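## Task

The right gripper is already holding a hanger close to the outside of the T-shirt's neck. Use the left gripper to pinch only one layer of the neck rim, front or back, and lift it roughly 10 to 20 cm above the table so the neck opening gapes while the rest of the shirt stays flat on the table. At the end the hanger must be held firmly in the air by a single gripper and touch nothing else, the second hanger must still hang on the rail ungripped, and the rack must be standing upright.

## Robot and tools

Robot: two arms, left_arm and right_arm, each ending in a two-finger parallel gripper. The fingers point along the gripper's +z axis and close along its y axis. end_effector_position is the point between the finger pads, about 1 cm behind the tips.

Frames: every hand position, quaternion, target and wrist-camera pose is given in that arm's own base frame. Fixed cameras and the table use the scene frame: origin at table-top height midway between the nominal bases, +z up, +x out over the table, left_arm on the +y side. Calibrated bases in the scene frame: left_arm (-0.038, +0.246, +0.032) m, right_arm (+0.035, -0.308, +0.013) m, each rotated very slightly about z. Reported poses can be off by a few cm, more at long reach.

Row format, used by every moving tool: 16 plain numbers, always both arms, left first: x, y, z (metres), qw, qx, qy, qz (w first), opening; then the same 8 for right_arm. Position and quaternion are absolute targets in that arm's base frame, not offsets. Opening ranges from -1 (closed) to +1 (fully open, 0.094 m). To keep an arm still, resend the pose from the last result before it started holding, along with its intended opening. A 0 opening is a real command, so to leave a gripper alone, resend its current value.

execute_actions(actions, cameras): actions is a list of actions. Each action is up to 15 rows, one per 1/30 s step, and a short action repeats its last row. Every target must lie within 0.6 m of that gripper's position at the start of the action along each of the gripper's axes, or the action is refused for both arms. If the first action fails this against the last reported state, or any action is malformed, the whole call is refused. An empty list just returns state and images. cameras picks images: null or ["all"] for all, [] for none. An unknown name invalidates the call.

move(target, speed, blend, opening_speed, blocking, cameras): target is one 16-number row, or a list of up to 15 rows that share a 10 s limit. There is no 0.6 m check. Each gripper travels in a straight line from its Hand target and turns the short way. speed is in m/s, 0.002 to 2.9, default 0.25, and turn rate is capped at twice that in rad/s. Give one number or one per target. blend (m) rounds corners in a list. opening_speed (units per second on the -1..1 scale, at least 0.2) makes the fingers change gradually. blocking=false returns after about 0.5 s while motion continues, and a new move replaces the running one. A changed opening on a later target is applied only once everything is at rest at that point. The result adds a move: line giving the ending (done, off_target, moving, held, fault) and which limits acted (paced = pose clipped, held = steps withheld). An arm the line doesn't name is done, meaning within 10 mm and 2 degrees. That tells you nothing about contact.

wait(seconds 0-10, cameras): lets time run with the last commands held. stop(cameras): brakes a running move. zoom_image(camera, region [x0,y0,x1,y1], at most 504x504 px) enlarges part of the newest image from one of cam_head_left, cam_head_right, cam_high, cam_low, cam_left_wrist, cam_right_wrist. All are 672x504. read_manual gives licence text only. finished_scene(scene) ends the scene for good. After ending scene 1, make no further calls in that reply.

Results: hand poses, Hand target (where each arm is headed next), Tool commands, Joint positions (the last value per arm is the finger opening in metres), grip_measured (on the -1..1 scale, reads up to about 2.7 mm wide when empty), joint torques, joint velocities (within noise means at rest), a Scene clock, and camera calibration changes. Calls that run actions also list positions at some steps. Each step clips orientation to within 40 degrees of the measured orientation, so large turns need several actions. Friction and load can leave a gripper a few cm off target in free air, and that alone doesn't mean a contact. MOTOR HOT appears at 75 C. At 90 C the arm folds and idles. At 100 C it drops. Avoid long holds at full stretch or pushing toward unreachable poses.

Gripping: fingers go to the commanded opening, and once about 0.05 below the first-touch reading the grip is at full force (about 50-64 N per pad). For soft cloth, close slowly with opening_speed and pinch a single layer of the neck rim. To release, command well above grip_measured.

Suggested order: check images to locate the neck and hanger. Approach the rim from above with the free gripper open and oriented so the fingers straddle one layer. Descend, close gently, then lift 10-20 cm while the hanger arm stays still and clear. Confirm with images before finishing.

Avoid: moving the grippers, housings or wrist cameras into each other, since the clearance check does not stop this and a press can fail the scene. Don't close on the other arm's fingers. Don't path near an arm's own base; go around it. Avoid fast moves into contact, hard hits on the rack or table, letting the hanger drop or go loose, knocking the rack over or the other hanger off the rail, and anything ending up off the table. Loose items may get nudged now and then.

Each tool is called by a JSON object that holds its "name" and its "arguments", one argument or row to a line.

## Session

{"name": "execute_actions", "arguments": {
  "actions": []
}}

Scene clock: 0.00 s.
left_arm: end_effector_position=(+0.3837, +0.0009, +0.4072) grip_measured=+1.000 end_effector_quat_wxyz=(+0.707, +0.000, +0.707, +0.000) | right_arm: end_effector_position=(+0.2340, +0.1286, +0.1654) grip_measured=-0.815 end_effector_quat_wxyz=(+0.475, -0.416, +0.719, +0.290)
Joint positions: left_arm=[0 1.047 1.047 0 0 0 0.094] | right_arm=[-0.122 0.92 0.512 -0.435 -1.036 -0.744 0.009]
Joint velocities: within noise
Joint torques (N m): no reading
Motor temperatures (°C): left_arm=[27 29 30 34 28 30 25] | right_arm=[28 35 31 33 26 26 27]
Heat: left arm: 34 °C; right arm: 35 °C.
Hand target: left_arm +0.3802, +0.0009, +0.4189; +0.718, +0.000, +0.697, +0.000 | right_arm +0.2329, +0.1308, +0.1726; +0.483, -0.421, +0.709, +0.295
Tool commands: left_gripper/opening=+1.0 right_gripper/opening=-1.0

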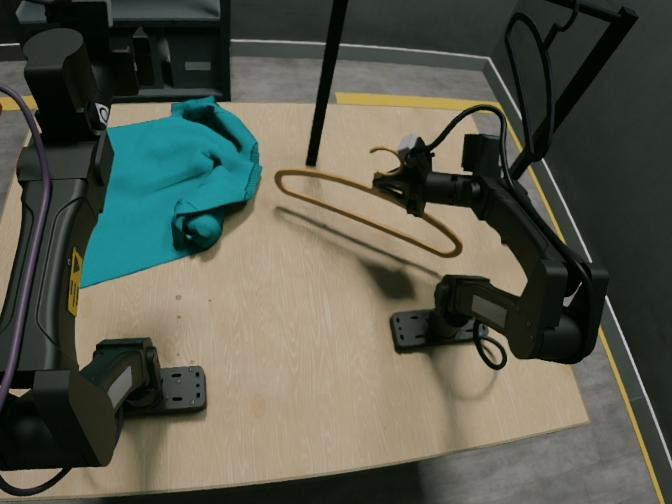

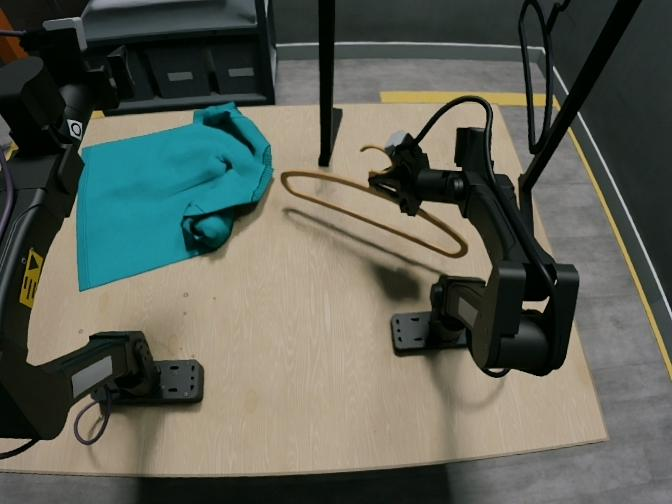

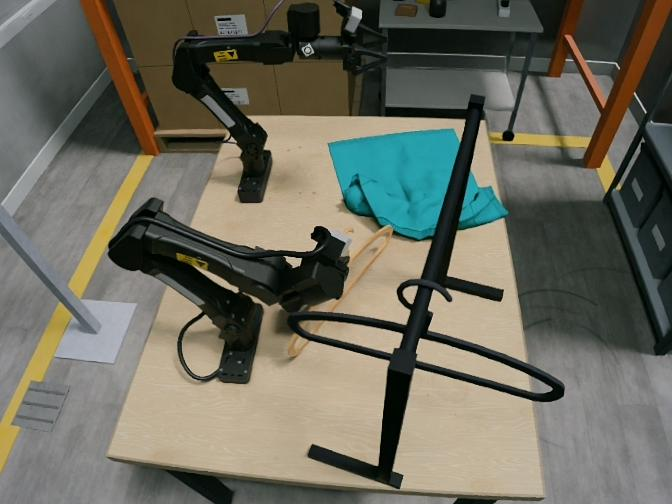

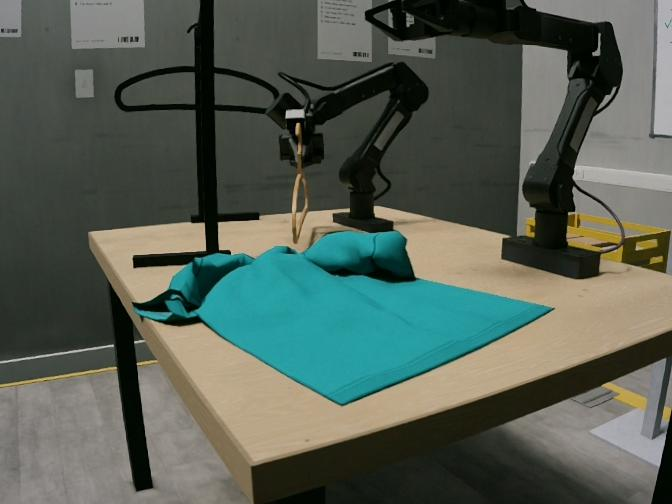

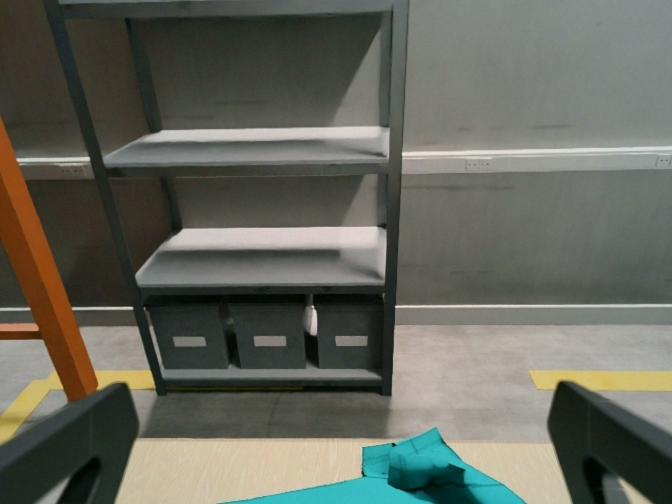

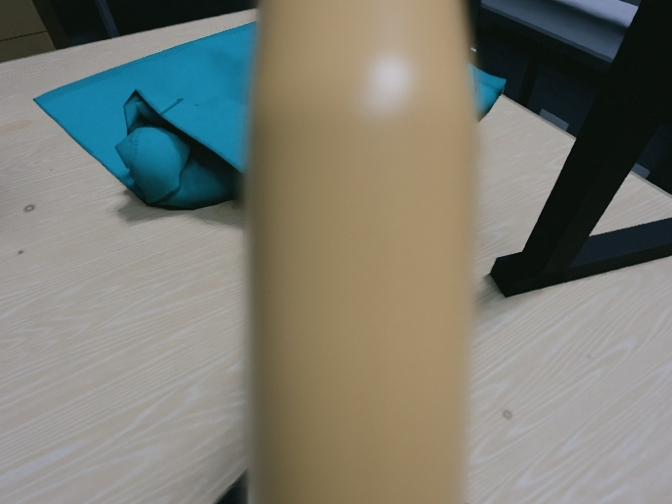

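{"name": "zoom_image", "arguments": {
  "camera": "cam_head_right",
  "region": [150, 90, 300, 280]
}}

{"name": "zoom_image", "arguments": {
  "camera": "cam_low",
  "region": [120, 210, 440, 340]
}}

{"name": "zoom_image", "arguments": {
  "camera": "cam_high",
  "region": [310, 110, 530, 270]
}}

{"name": "zoom_image", "arguments": {
  "camera": "cam_right_wrist",
  "region": [20, 20, 300, 230]
}}

Scaled by 2.653 from the camera's 672x504 image, which has a finer 960x720 frame.

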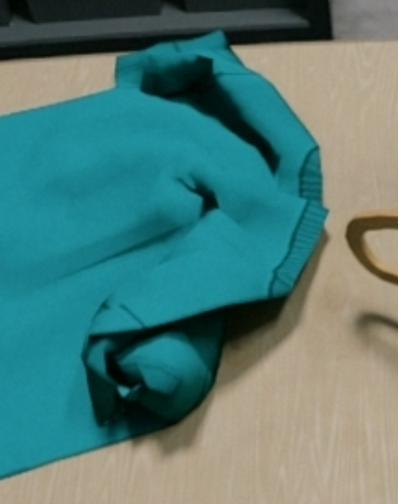

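Scaled by 1.575 from the camera's 672x504 image, which has a finer 960x720 frame.

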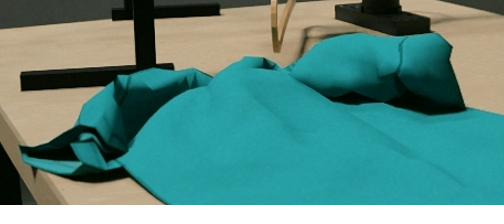

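Scaled by 2.291 from the camera's 672x504 image, which has a finer 960x720 frame.

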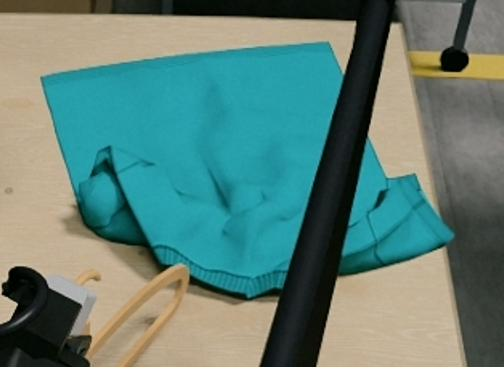

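Scaled by 1.800 from the camera's 672x504 image, which has a finer 960x720 frame.

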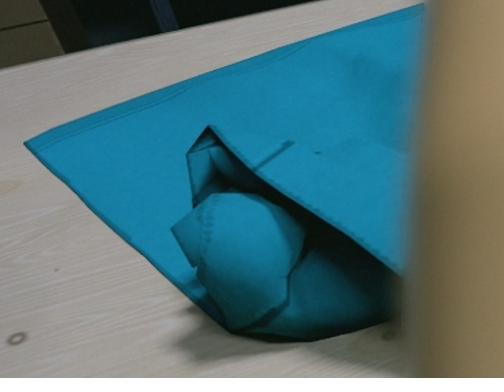

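{"name": "move", "arguments": {
  "target": [0.40, -0.28, 0.30, 0.271, -0.271, 0.653, 0.653, 1, 0.215, 0.12, 0.235, 0.483, -0.421, 0.709, 0.295, -1]
}}

Scene clock: 5.50 s.
left_arm: end_effector_position=(+0.4000, -0.2605, +0.3023) grip_measured=+1.000 end_effector_quat_wxyz=(+0.562, +0.034, +0.721, +0.404) | right_arm: end_effector_position=(+0.2174, +0.1183, +0.2158) grip_measured=-0.815 end_effector_quat_wxyz=(+0.464, -0.413, +0.726, +0.293)
Joint positions: left_arm=[-0.966 2.068 1.897 -0.808 -1.52 -0.307 0.094] | right_arm=[-0.203 0.884 0.736 -0.843 -1.076 -0.884 0.009]
Joint velocities: within noise
Joint torques (N m): left_arm=[0.08 -10.82 6.82 0.81 -0.61 -0.02] | right_arm=[-0.55 -2.29 8.87 1.15 -0.77 -0.05]
Motor temperatures (°C): left_arm=[27 29 31 35 28 30 25] | right_arm=[28 35 32 34 27 26 27]
Heat: left arm: 35 °C; right arm: 35 °C.
Hand target: left_arm +0.3999, -0.2584, +0.3048; +0.563, +0.030, +0.718, +0.407 | right_arm +0.2153, +0.1205, +0.2335; +0.483, -0.421, +0.709, +0.295
Off the commanded pose: left_arm 0.020 m, 57 deg | right_arm 0.019 m, 3 deg.
move: held (left_arm; a check stopped the path), off_target (right_arm; braked when a check withheld steps of left_arm); limits=paced,held
pose unreachable (left arm): on one or more control steps of this call, first in action 0 (counted from 0), this arm could not follow its commanded pose, so it was not sent that pose on those steps. It may still have moved: this result reports where it is.
cause: moving toward the commanded pose would bring a part of the arm too close to another arm (this arm's wrist (the part past joint 4) and the right arm's wrist camera, along the way the arms are being sent, or toward where that arm still pushes).
camera_calibration:
cam_left_wrist: T_world_to_cam=[[0.407965, -0.661007, -0.629789, -0.144429], [-0.684605, 0.234907, -0.690025, 0.58096], [0.604054, 0.712663, -0.356695, 0.13862], [0, 0, 0, 1]] pos_world=[0.372916, -0.330729, 0.359363]
cam_right_wrist: T_world_to_cam=[[0.875115, -0.481775, -0.0454556, -0.121431], [-0.392285, -0.651274, -0.649581, 0.337958], [0.283348, 0.586289, -0.758933, 0.114748], [0, 0, 0, 1]] pos_world=[0.206328, 0.0943255, 0.301097]

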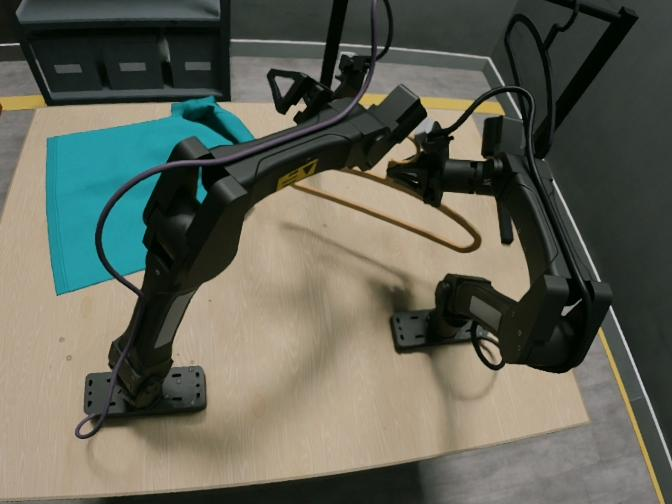

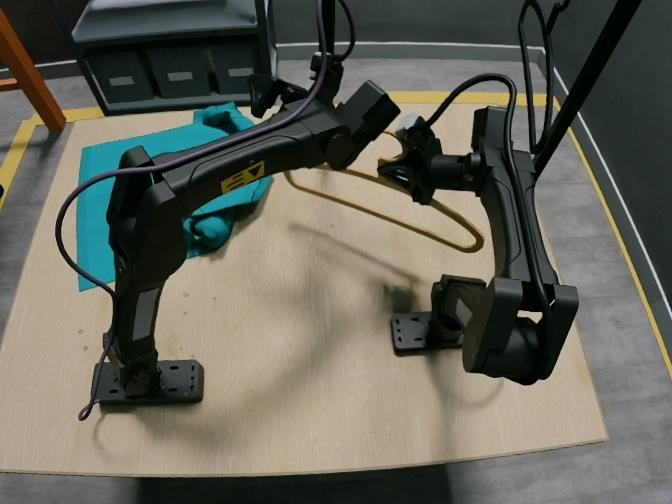

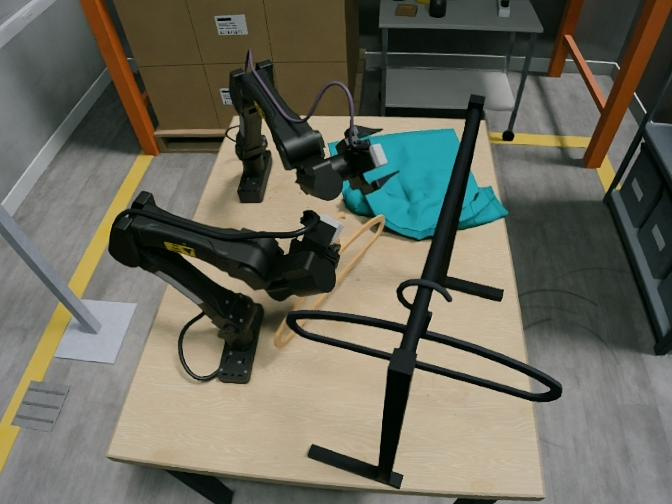

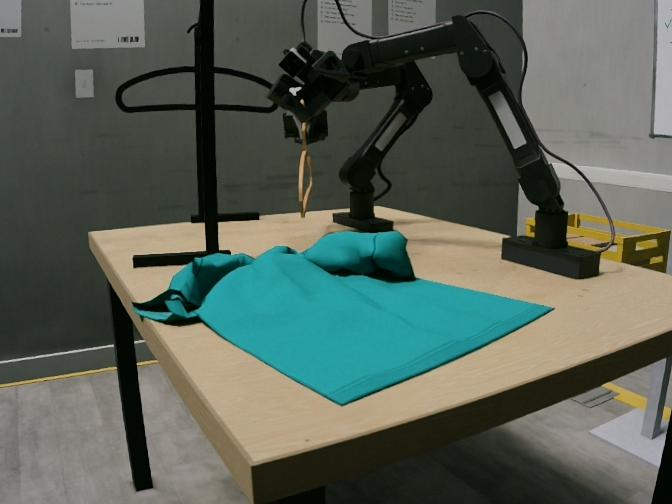

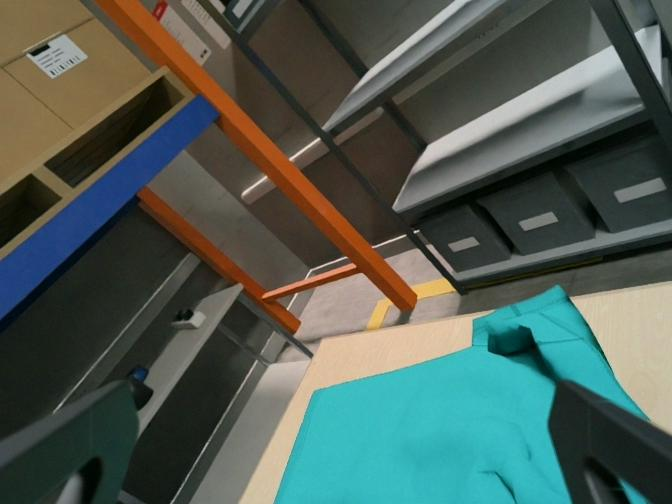

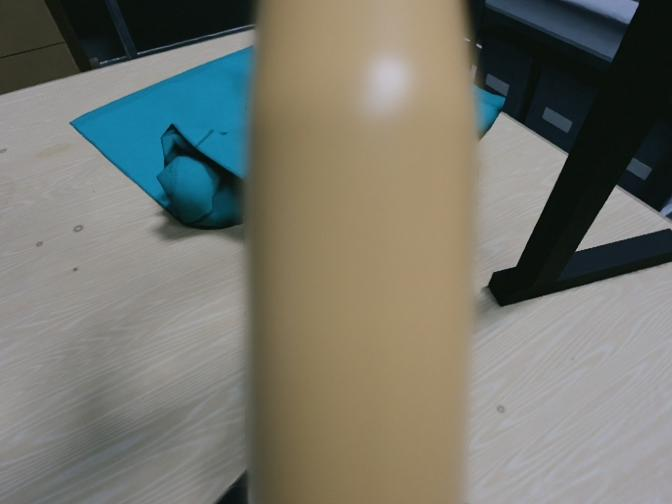

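{"name": "move", "arguments": {
  "target": [0.42, -0.18, 0.27, 0.131, 0, 0.991, 0, 1, 0.2153, 0.1205, 0.2335, 0.483, -0.421, 0.709, 0.295, -1]
}}

{"name": "zoom_image", "arguments": {
  "camera": "cam_left_wrist",
  "region": [80, 0, 584, 504]
}}

Scene clock: 9.33 s.
left_arm: end_effector_position=(+0.4234, -0.1819, +0.2514) grip_measured=+1.000 end_effector_quat_wxyz=(+0.193, +0.002, +0.981, -0.025) | right_arm: end_effector_position=(+0.2174, +0.1183, +0.2159) grip_measured=-0.815 end_effector_quat_wxyz=(+0.464, -0.413, +0.726, +0.293)
Joint positions: left_arm=[-0.456 2.132 2.487 -1.553 -0.123 -0.428 0.094] | right_arm=[-0.203 0.884 0.737 -0.843 -1.076 -0.885 0.009]
Joint velocities: within noise
Joint torques (N m): left_arm=[0.14 -12.53 7.17 0.8 -0.01 0.11] | right_arm=[-0.43 -2.37 8.66 1.19 -0.77 -0.05]
Motor temperatures (°C): left_arm=[27 30 31 35 28 30 25] | right_arm=[28 35 32 34 27 26 27]
Heat: left arm: 35 °C; right arm: 35 °C.
Hand target: left_arm +0.4195, -0.1798, +0.2691; +0.210, +0.005, +0.977, -0.034 | right_arm +0.2153, +0.1207, +0.2330; +0.483, -0.421, +0.709, +0.295
Off the commanded pose: left_arm 0.019 m, 8 deg | right_arm 0.018 m, 3 deg.
joint sent to its limit (left arm) — joint 4 (wrist pitch), lower limit. The joint targets are off in orientation, not in position.
move: off_target (left_arm, right_arm)
camera_calibration:
cam_left_wrist: T_world_to_cam=[[-0.0203373, -0.999161, 0.0355413, -0.181496], [-0.998961, 0.021758, 0.0400543, 0.454174], [-0.040794, -0.0346898, -0.998565, 0.348821], [0, 0, 0, 1]] pos_world=[0.464241, -0.179125, 0.33658]
cam_right_wrist: T_world_to_cam=[[0.875215, -0.481625, -0.0451171, -0.121477], [-0.391981, -0.651463, -0.649574, 0.337937], [0.283459, 0.586202, -0.758958, 0.114845], [0, 0, 0, 1]] pos_world=[0.206229, 0.0943248, 0.301197]

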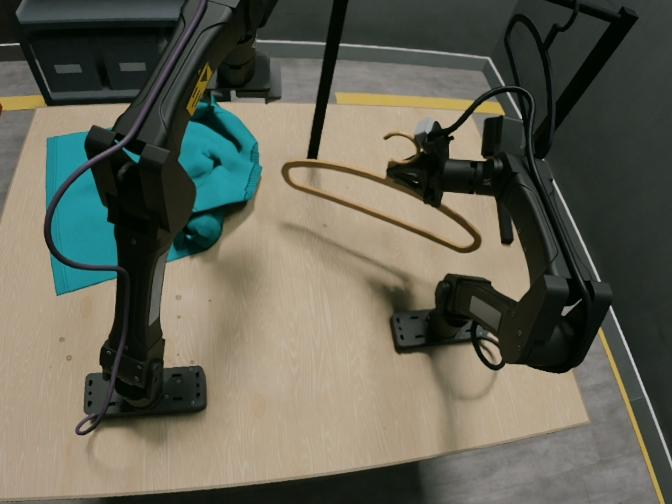

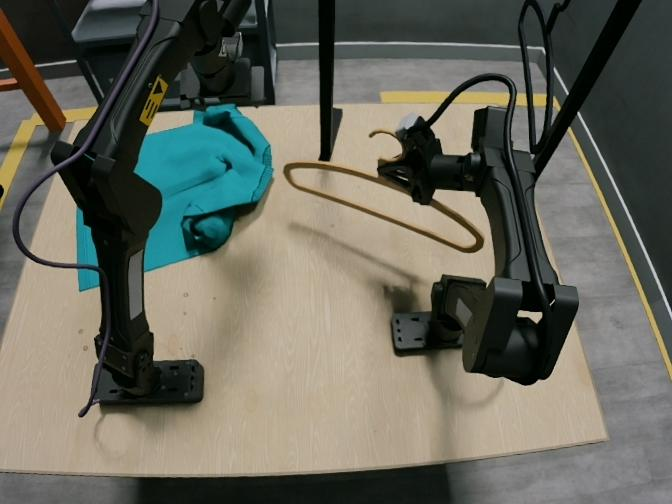

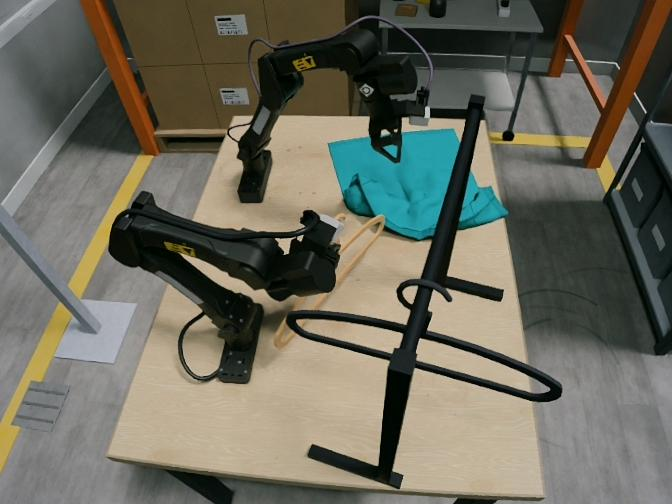

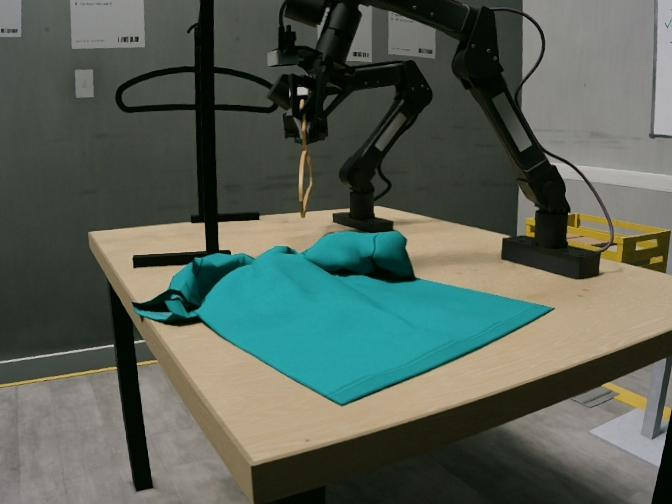

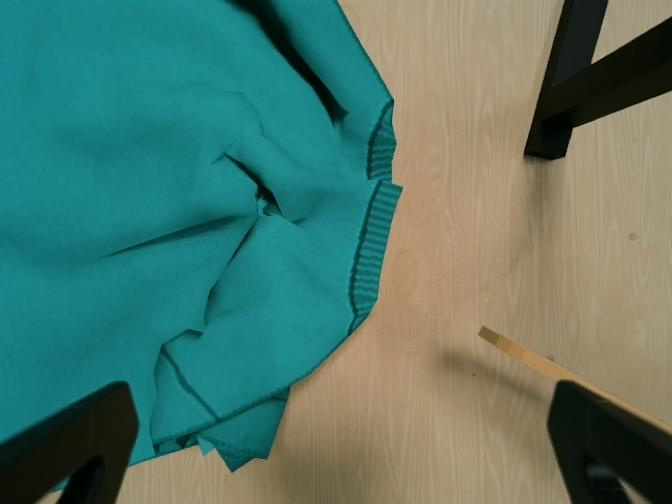

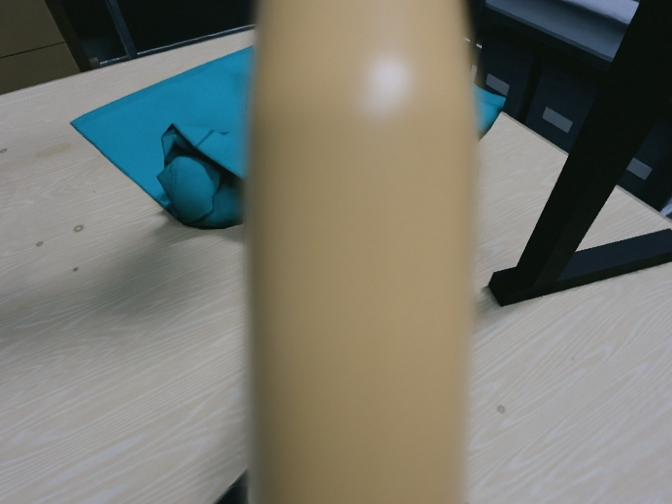

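Scaled by 1.000.

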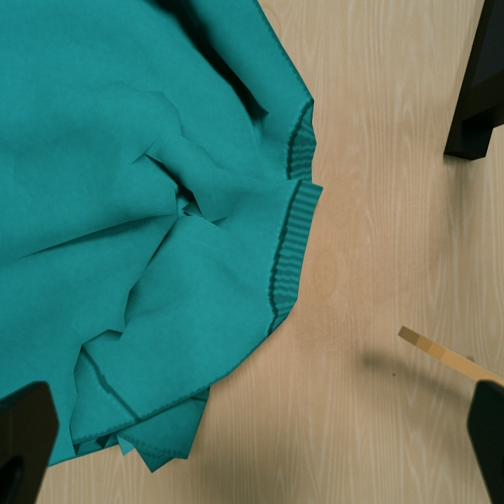

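{"name": "move", "arguments": {
  "target": [0.456, -0.218, 0.11, 0, -0.707, 0.707, 0, 0.2, 0.2153, 0.1205, 0.2335, 0.483, -0.421, 0.709, 0.295, -1]
}}

{"name": "zoom_image", "arguments": {
  "camera": "cam_low",
  "region": [120, 170, 440, 340]
}}

Scene clock: 14.20 s.
left_arm: end_effector_position=(+0.4515, -0.2197, +0.1152) grip_measured=+0.202 end_effector_quat_wxyz=(-0.023, +0.699, -0.712, +0.063) | right_arm: end_effector_position=(+0.2174, +0.1183, +0.2159) grip_measured=-0.815 end_effector_quat_wxyz=(+0.464, -0.413, +0.726, +0.293)
Joint positions: left_arm=[-0.456 2.507 2.624 -1.554 -0.002 -2.009 0.056] | right_arm=[-0.203 0.884 0.737 -0.843 -1.076 -0.885 0.009]
Joint velocities: within noise
Joint torques (N m): left_arm=[0.59 -11.07 8.09 0.43 0.05 -0.06] | right_arm=[-0.43 -2.36 8.68 1.19 -0.77 -0.05]
Motor temperatures (°C): left_arm=[27 31 32 35 28 30 25] | right_arm=[28 35 33 34 27 26 27]
Heat: left arm: 35 °C; right arm: 35 °C.
Hand target: left_arm +0.4554, -0.2178, +0.1097; -0.022, +0.705, -0.706, +0.061 | right_arm +0.2153, +0.1207, +0.2330; +0.483, -0.421, +0.709, +0.294
Off the commanded pose: left_arm 0.007 m, 8 deg | right_arm 0.018 m, 3 deg.
joint sent to its limit (left arm) — joint 4 (wrist pitch), lower limit. The joint targets are off in orientation, not in position.
move: off_target (left_arm, right_arm)
camera_calibration:
cam_left_wrist: T_world_to_cam=[[0.993218, -0.0247016, 0.113613, -0.466359], [-0.0748538, -0.88357, 0.462277, -0.17631], [0.0889659, -0.467647, -0.879427, 0.045169], [0, 0, 0, 1]] pos_world=[0.44598, -0.146179, 0.174211]
cam_right_wrist: T_world_to_cam=[[0.875215, -0.481625, -0.0451171, -0.121477], [-0.391981, -0.651463, -0.649574, 0.337937], [0.283459, 0.586202, -0.758958, 0.114845], [0, 0, 0, 1]] pos_world=[0.206229, 0.0943248, 0.301197]

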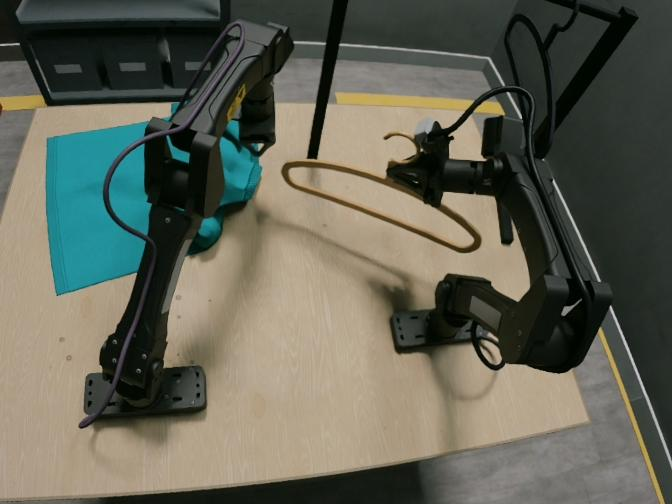

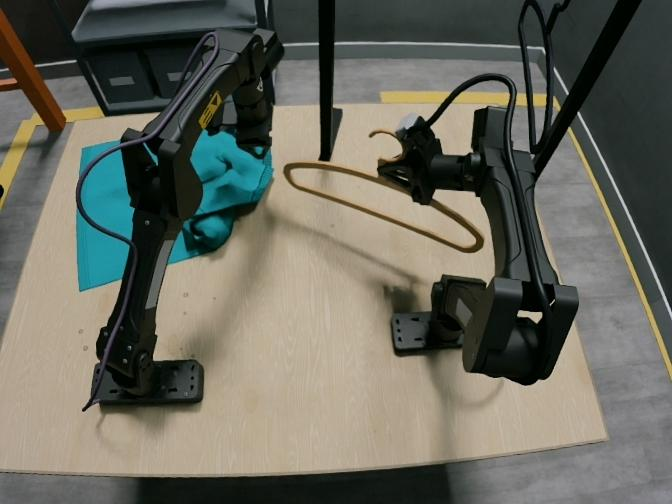

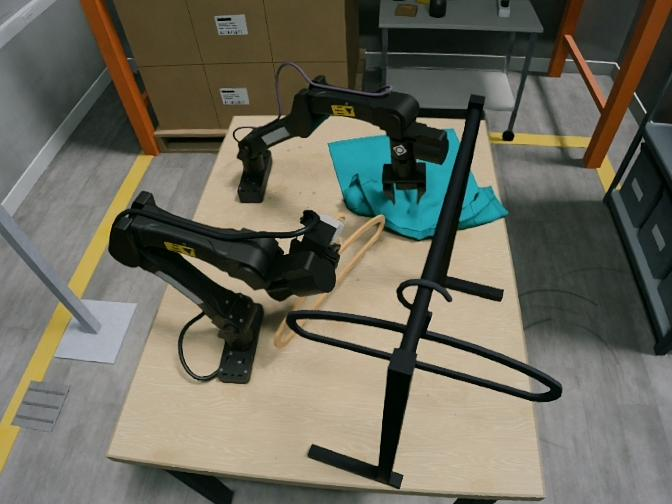

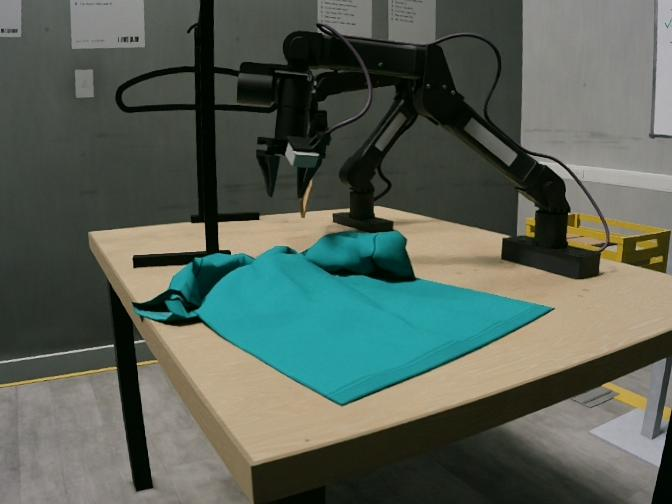

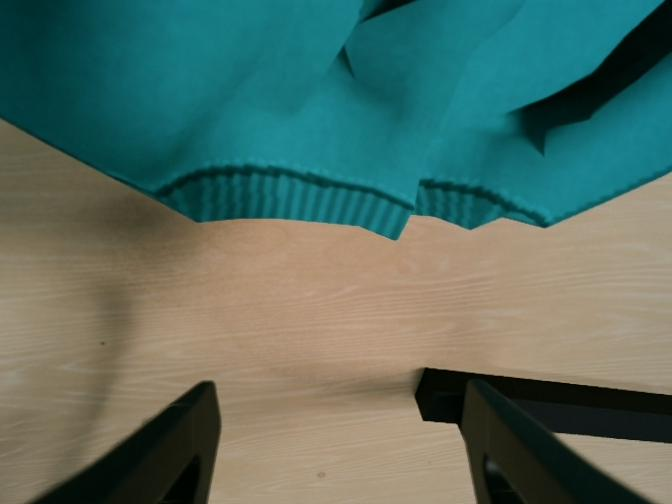

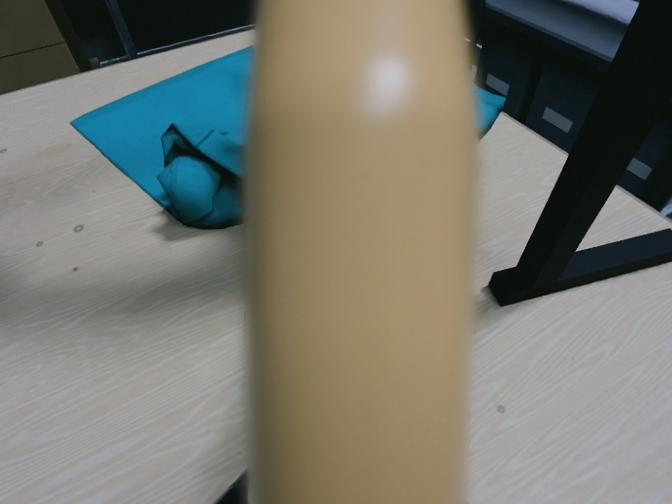

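Scaled by 1.575 from the camera's 672x504 image, which has a finer 960x720 frame.

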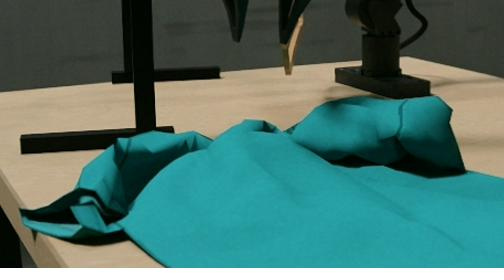

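{"name": "move", "arguments": {
  "target": [
    [0.450, -0.223, 0.02, 0, -0.707, 0.707, 0, 0.2, 0.2153, 0.1205, 0.2335, 0.483, -0.421, 0.709, 0.295, -1],
    [0.450, -0.223, -0.013, 0, -0.707, 0.707, 0, 0.2, 0.2153, 0.1205, 0.2335, 0.483, -0.421, 0.709, 0.295, -1]
  ],
  "speed": [0.2, 0.08]
}}

{"name": "zoom_image", "arguments": {
  "camera": "cam_low",
  "region": [120, 170, 440, 340]
}}

Scene clock: 16.27 s.
left_arm: end_effector_position=(+0.4530, -0.2208, -0.0025) grip_measured=+0.202 end_effector_quat_wxyz=(-0.003, +0.706, -0.708, +0.008) | right_arm: end_effector_position=(+0.2174, +0.1183, +0.2159) grip_measured=-0.815 end_effector_quat_wxyz=(+0.464, -0.413, +0.726, +0.293)
Joint positions: left_arm=[-0.456 2.611 2.354 -1.297 0 -2.023 0.056] | right_arm=[-0.203 0.884 0.737 -0.843 -1.076 -0.885 0.009]
Joint velocities: within noise
Joint torques (N m): left_arm=[-0.69 -12.08 5.94 0.36 0 -0.14] | right_arm=[-0.44 -2.36 8.66 1.19 -0.77 -0.05]
Motor temperatures (°C): left_arm=[27 31 32 35 28 30 25] | right_arm=[28 35 33 34 27 26 27]
Heat: left arm: 35 °C; right arm: 35 °C.
Hand target: left_arm +0.4499, -0.2230, -0.0128; +0.000, +0.707, -0.707, +0.000 | right_arm +0.2153, +0.1207, +0.2330; +0.483, -0.421, +0.709, +0.294
Off the commanded pose: left_arm 0.011 m, 1 deg | right_arm 0.018 m, 3 deg.
move: off_target (left_arm, right_arm)
camera_calibration:
cam_left_wrist: T_world_to_cam=[[0.999884, -0.0137409, 0.00661113, -0.455375], [-0.0152476, -0.905986, 0.423033, -0.154715], [0.000176729, -0.423085, -0.90609, -0.00895701], [0, 0, 0, 1]] pos_world=[0.452964, -0.150216, 0.060344]
cam_right_wrist: T_world_to_cam=[[0.875215, -0.481625, -0.0451171, -0.121477], [-0.391981, -0.651463, -0.649574, 0.337937], [0.283459, 0.586202, -0.758958, 0.114845], [0, 0, 0, 1]] pos_world=[0.206229, 0.0943248, 0.301197]

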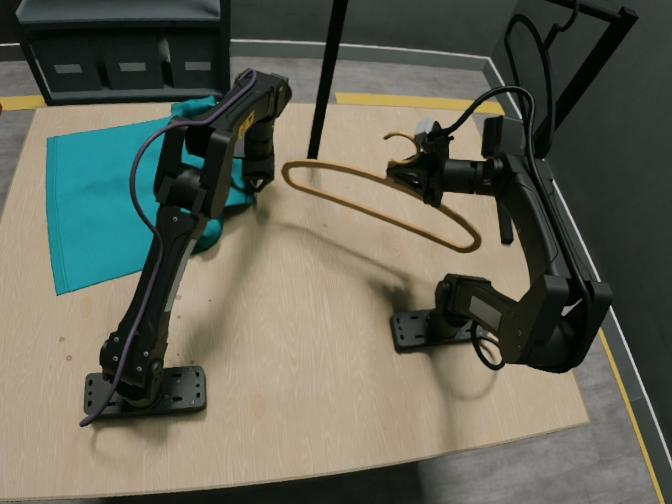

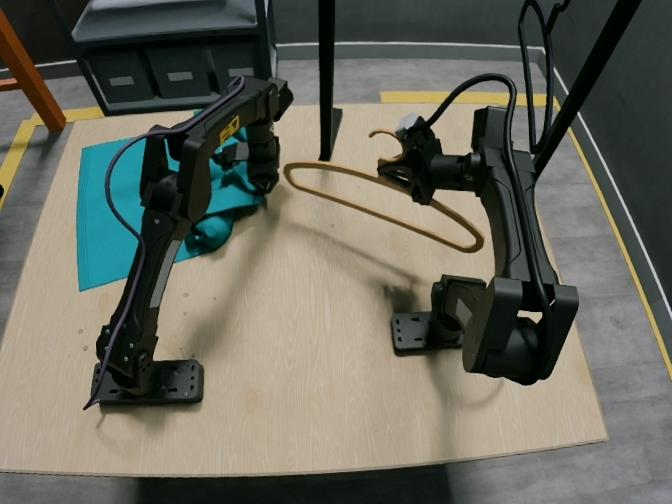

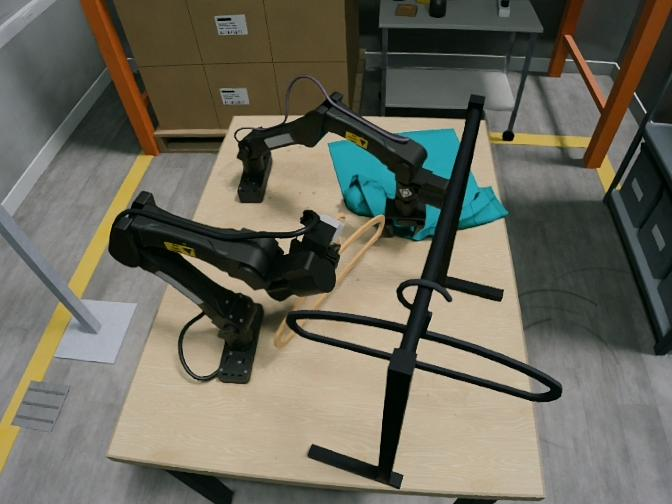

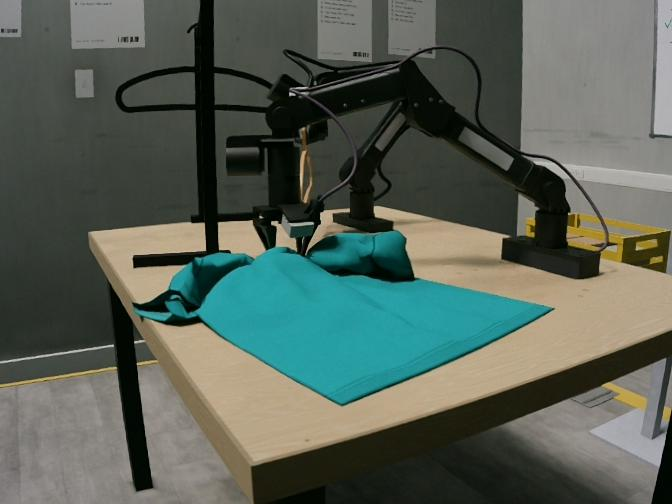

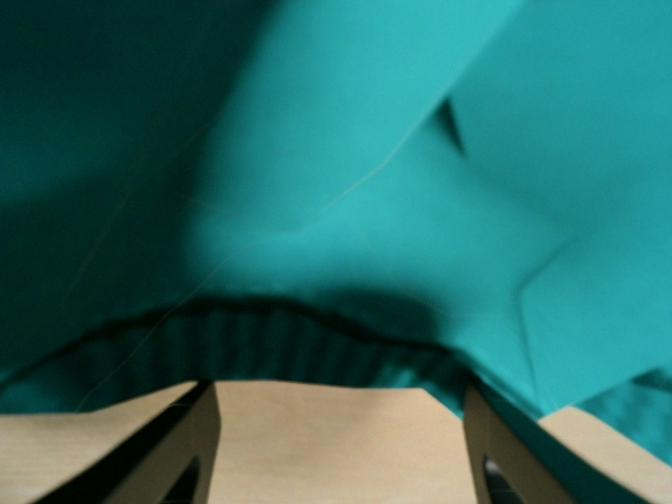

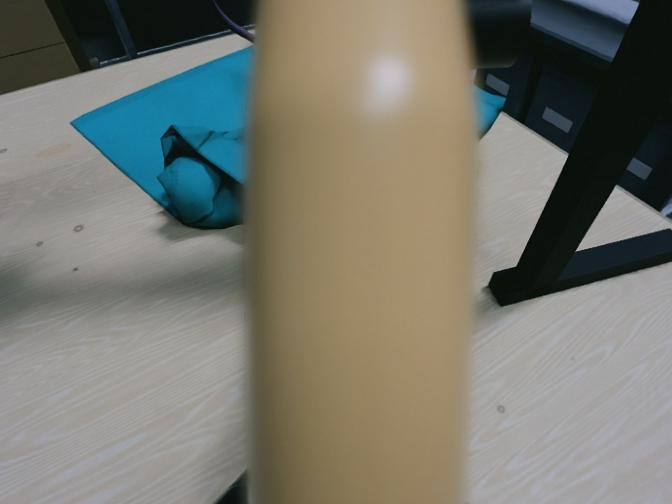

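Scaled by 1.575 from the camera's 672x504 image, which has a finer 960x720 frame.

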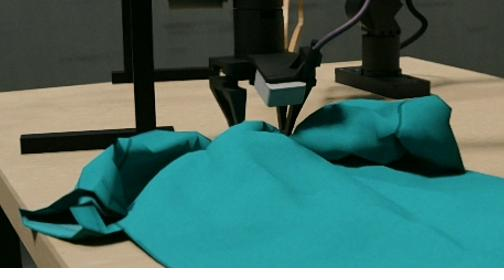

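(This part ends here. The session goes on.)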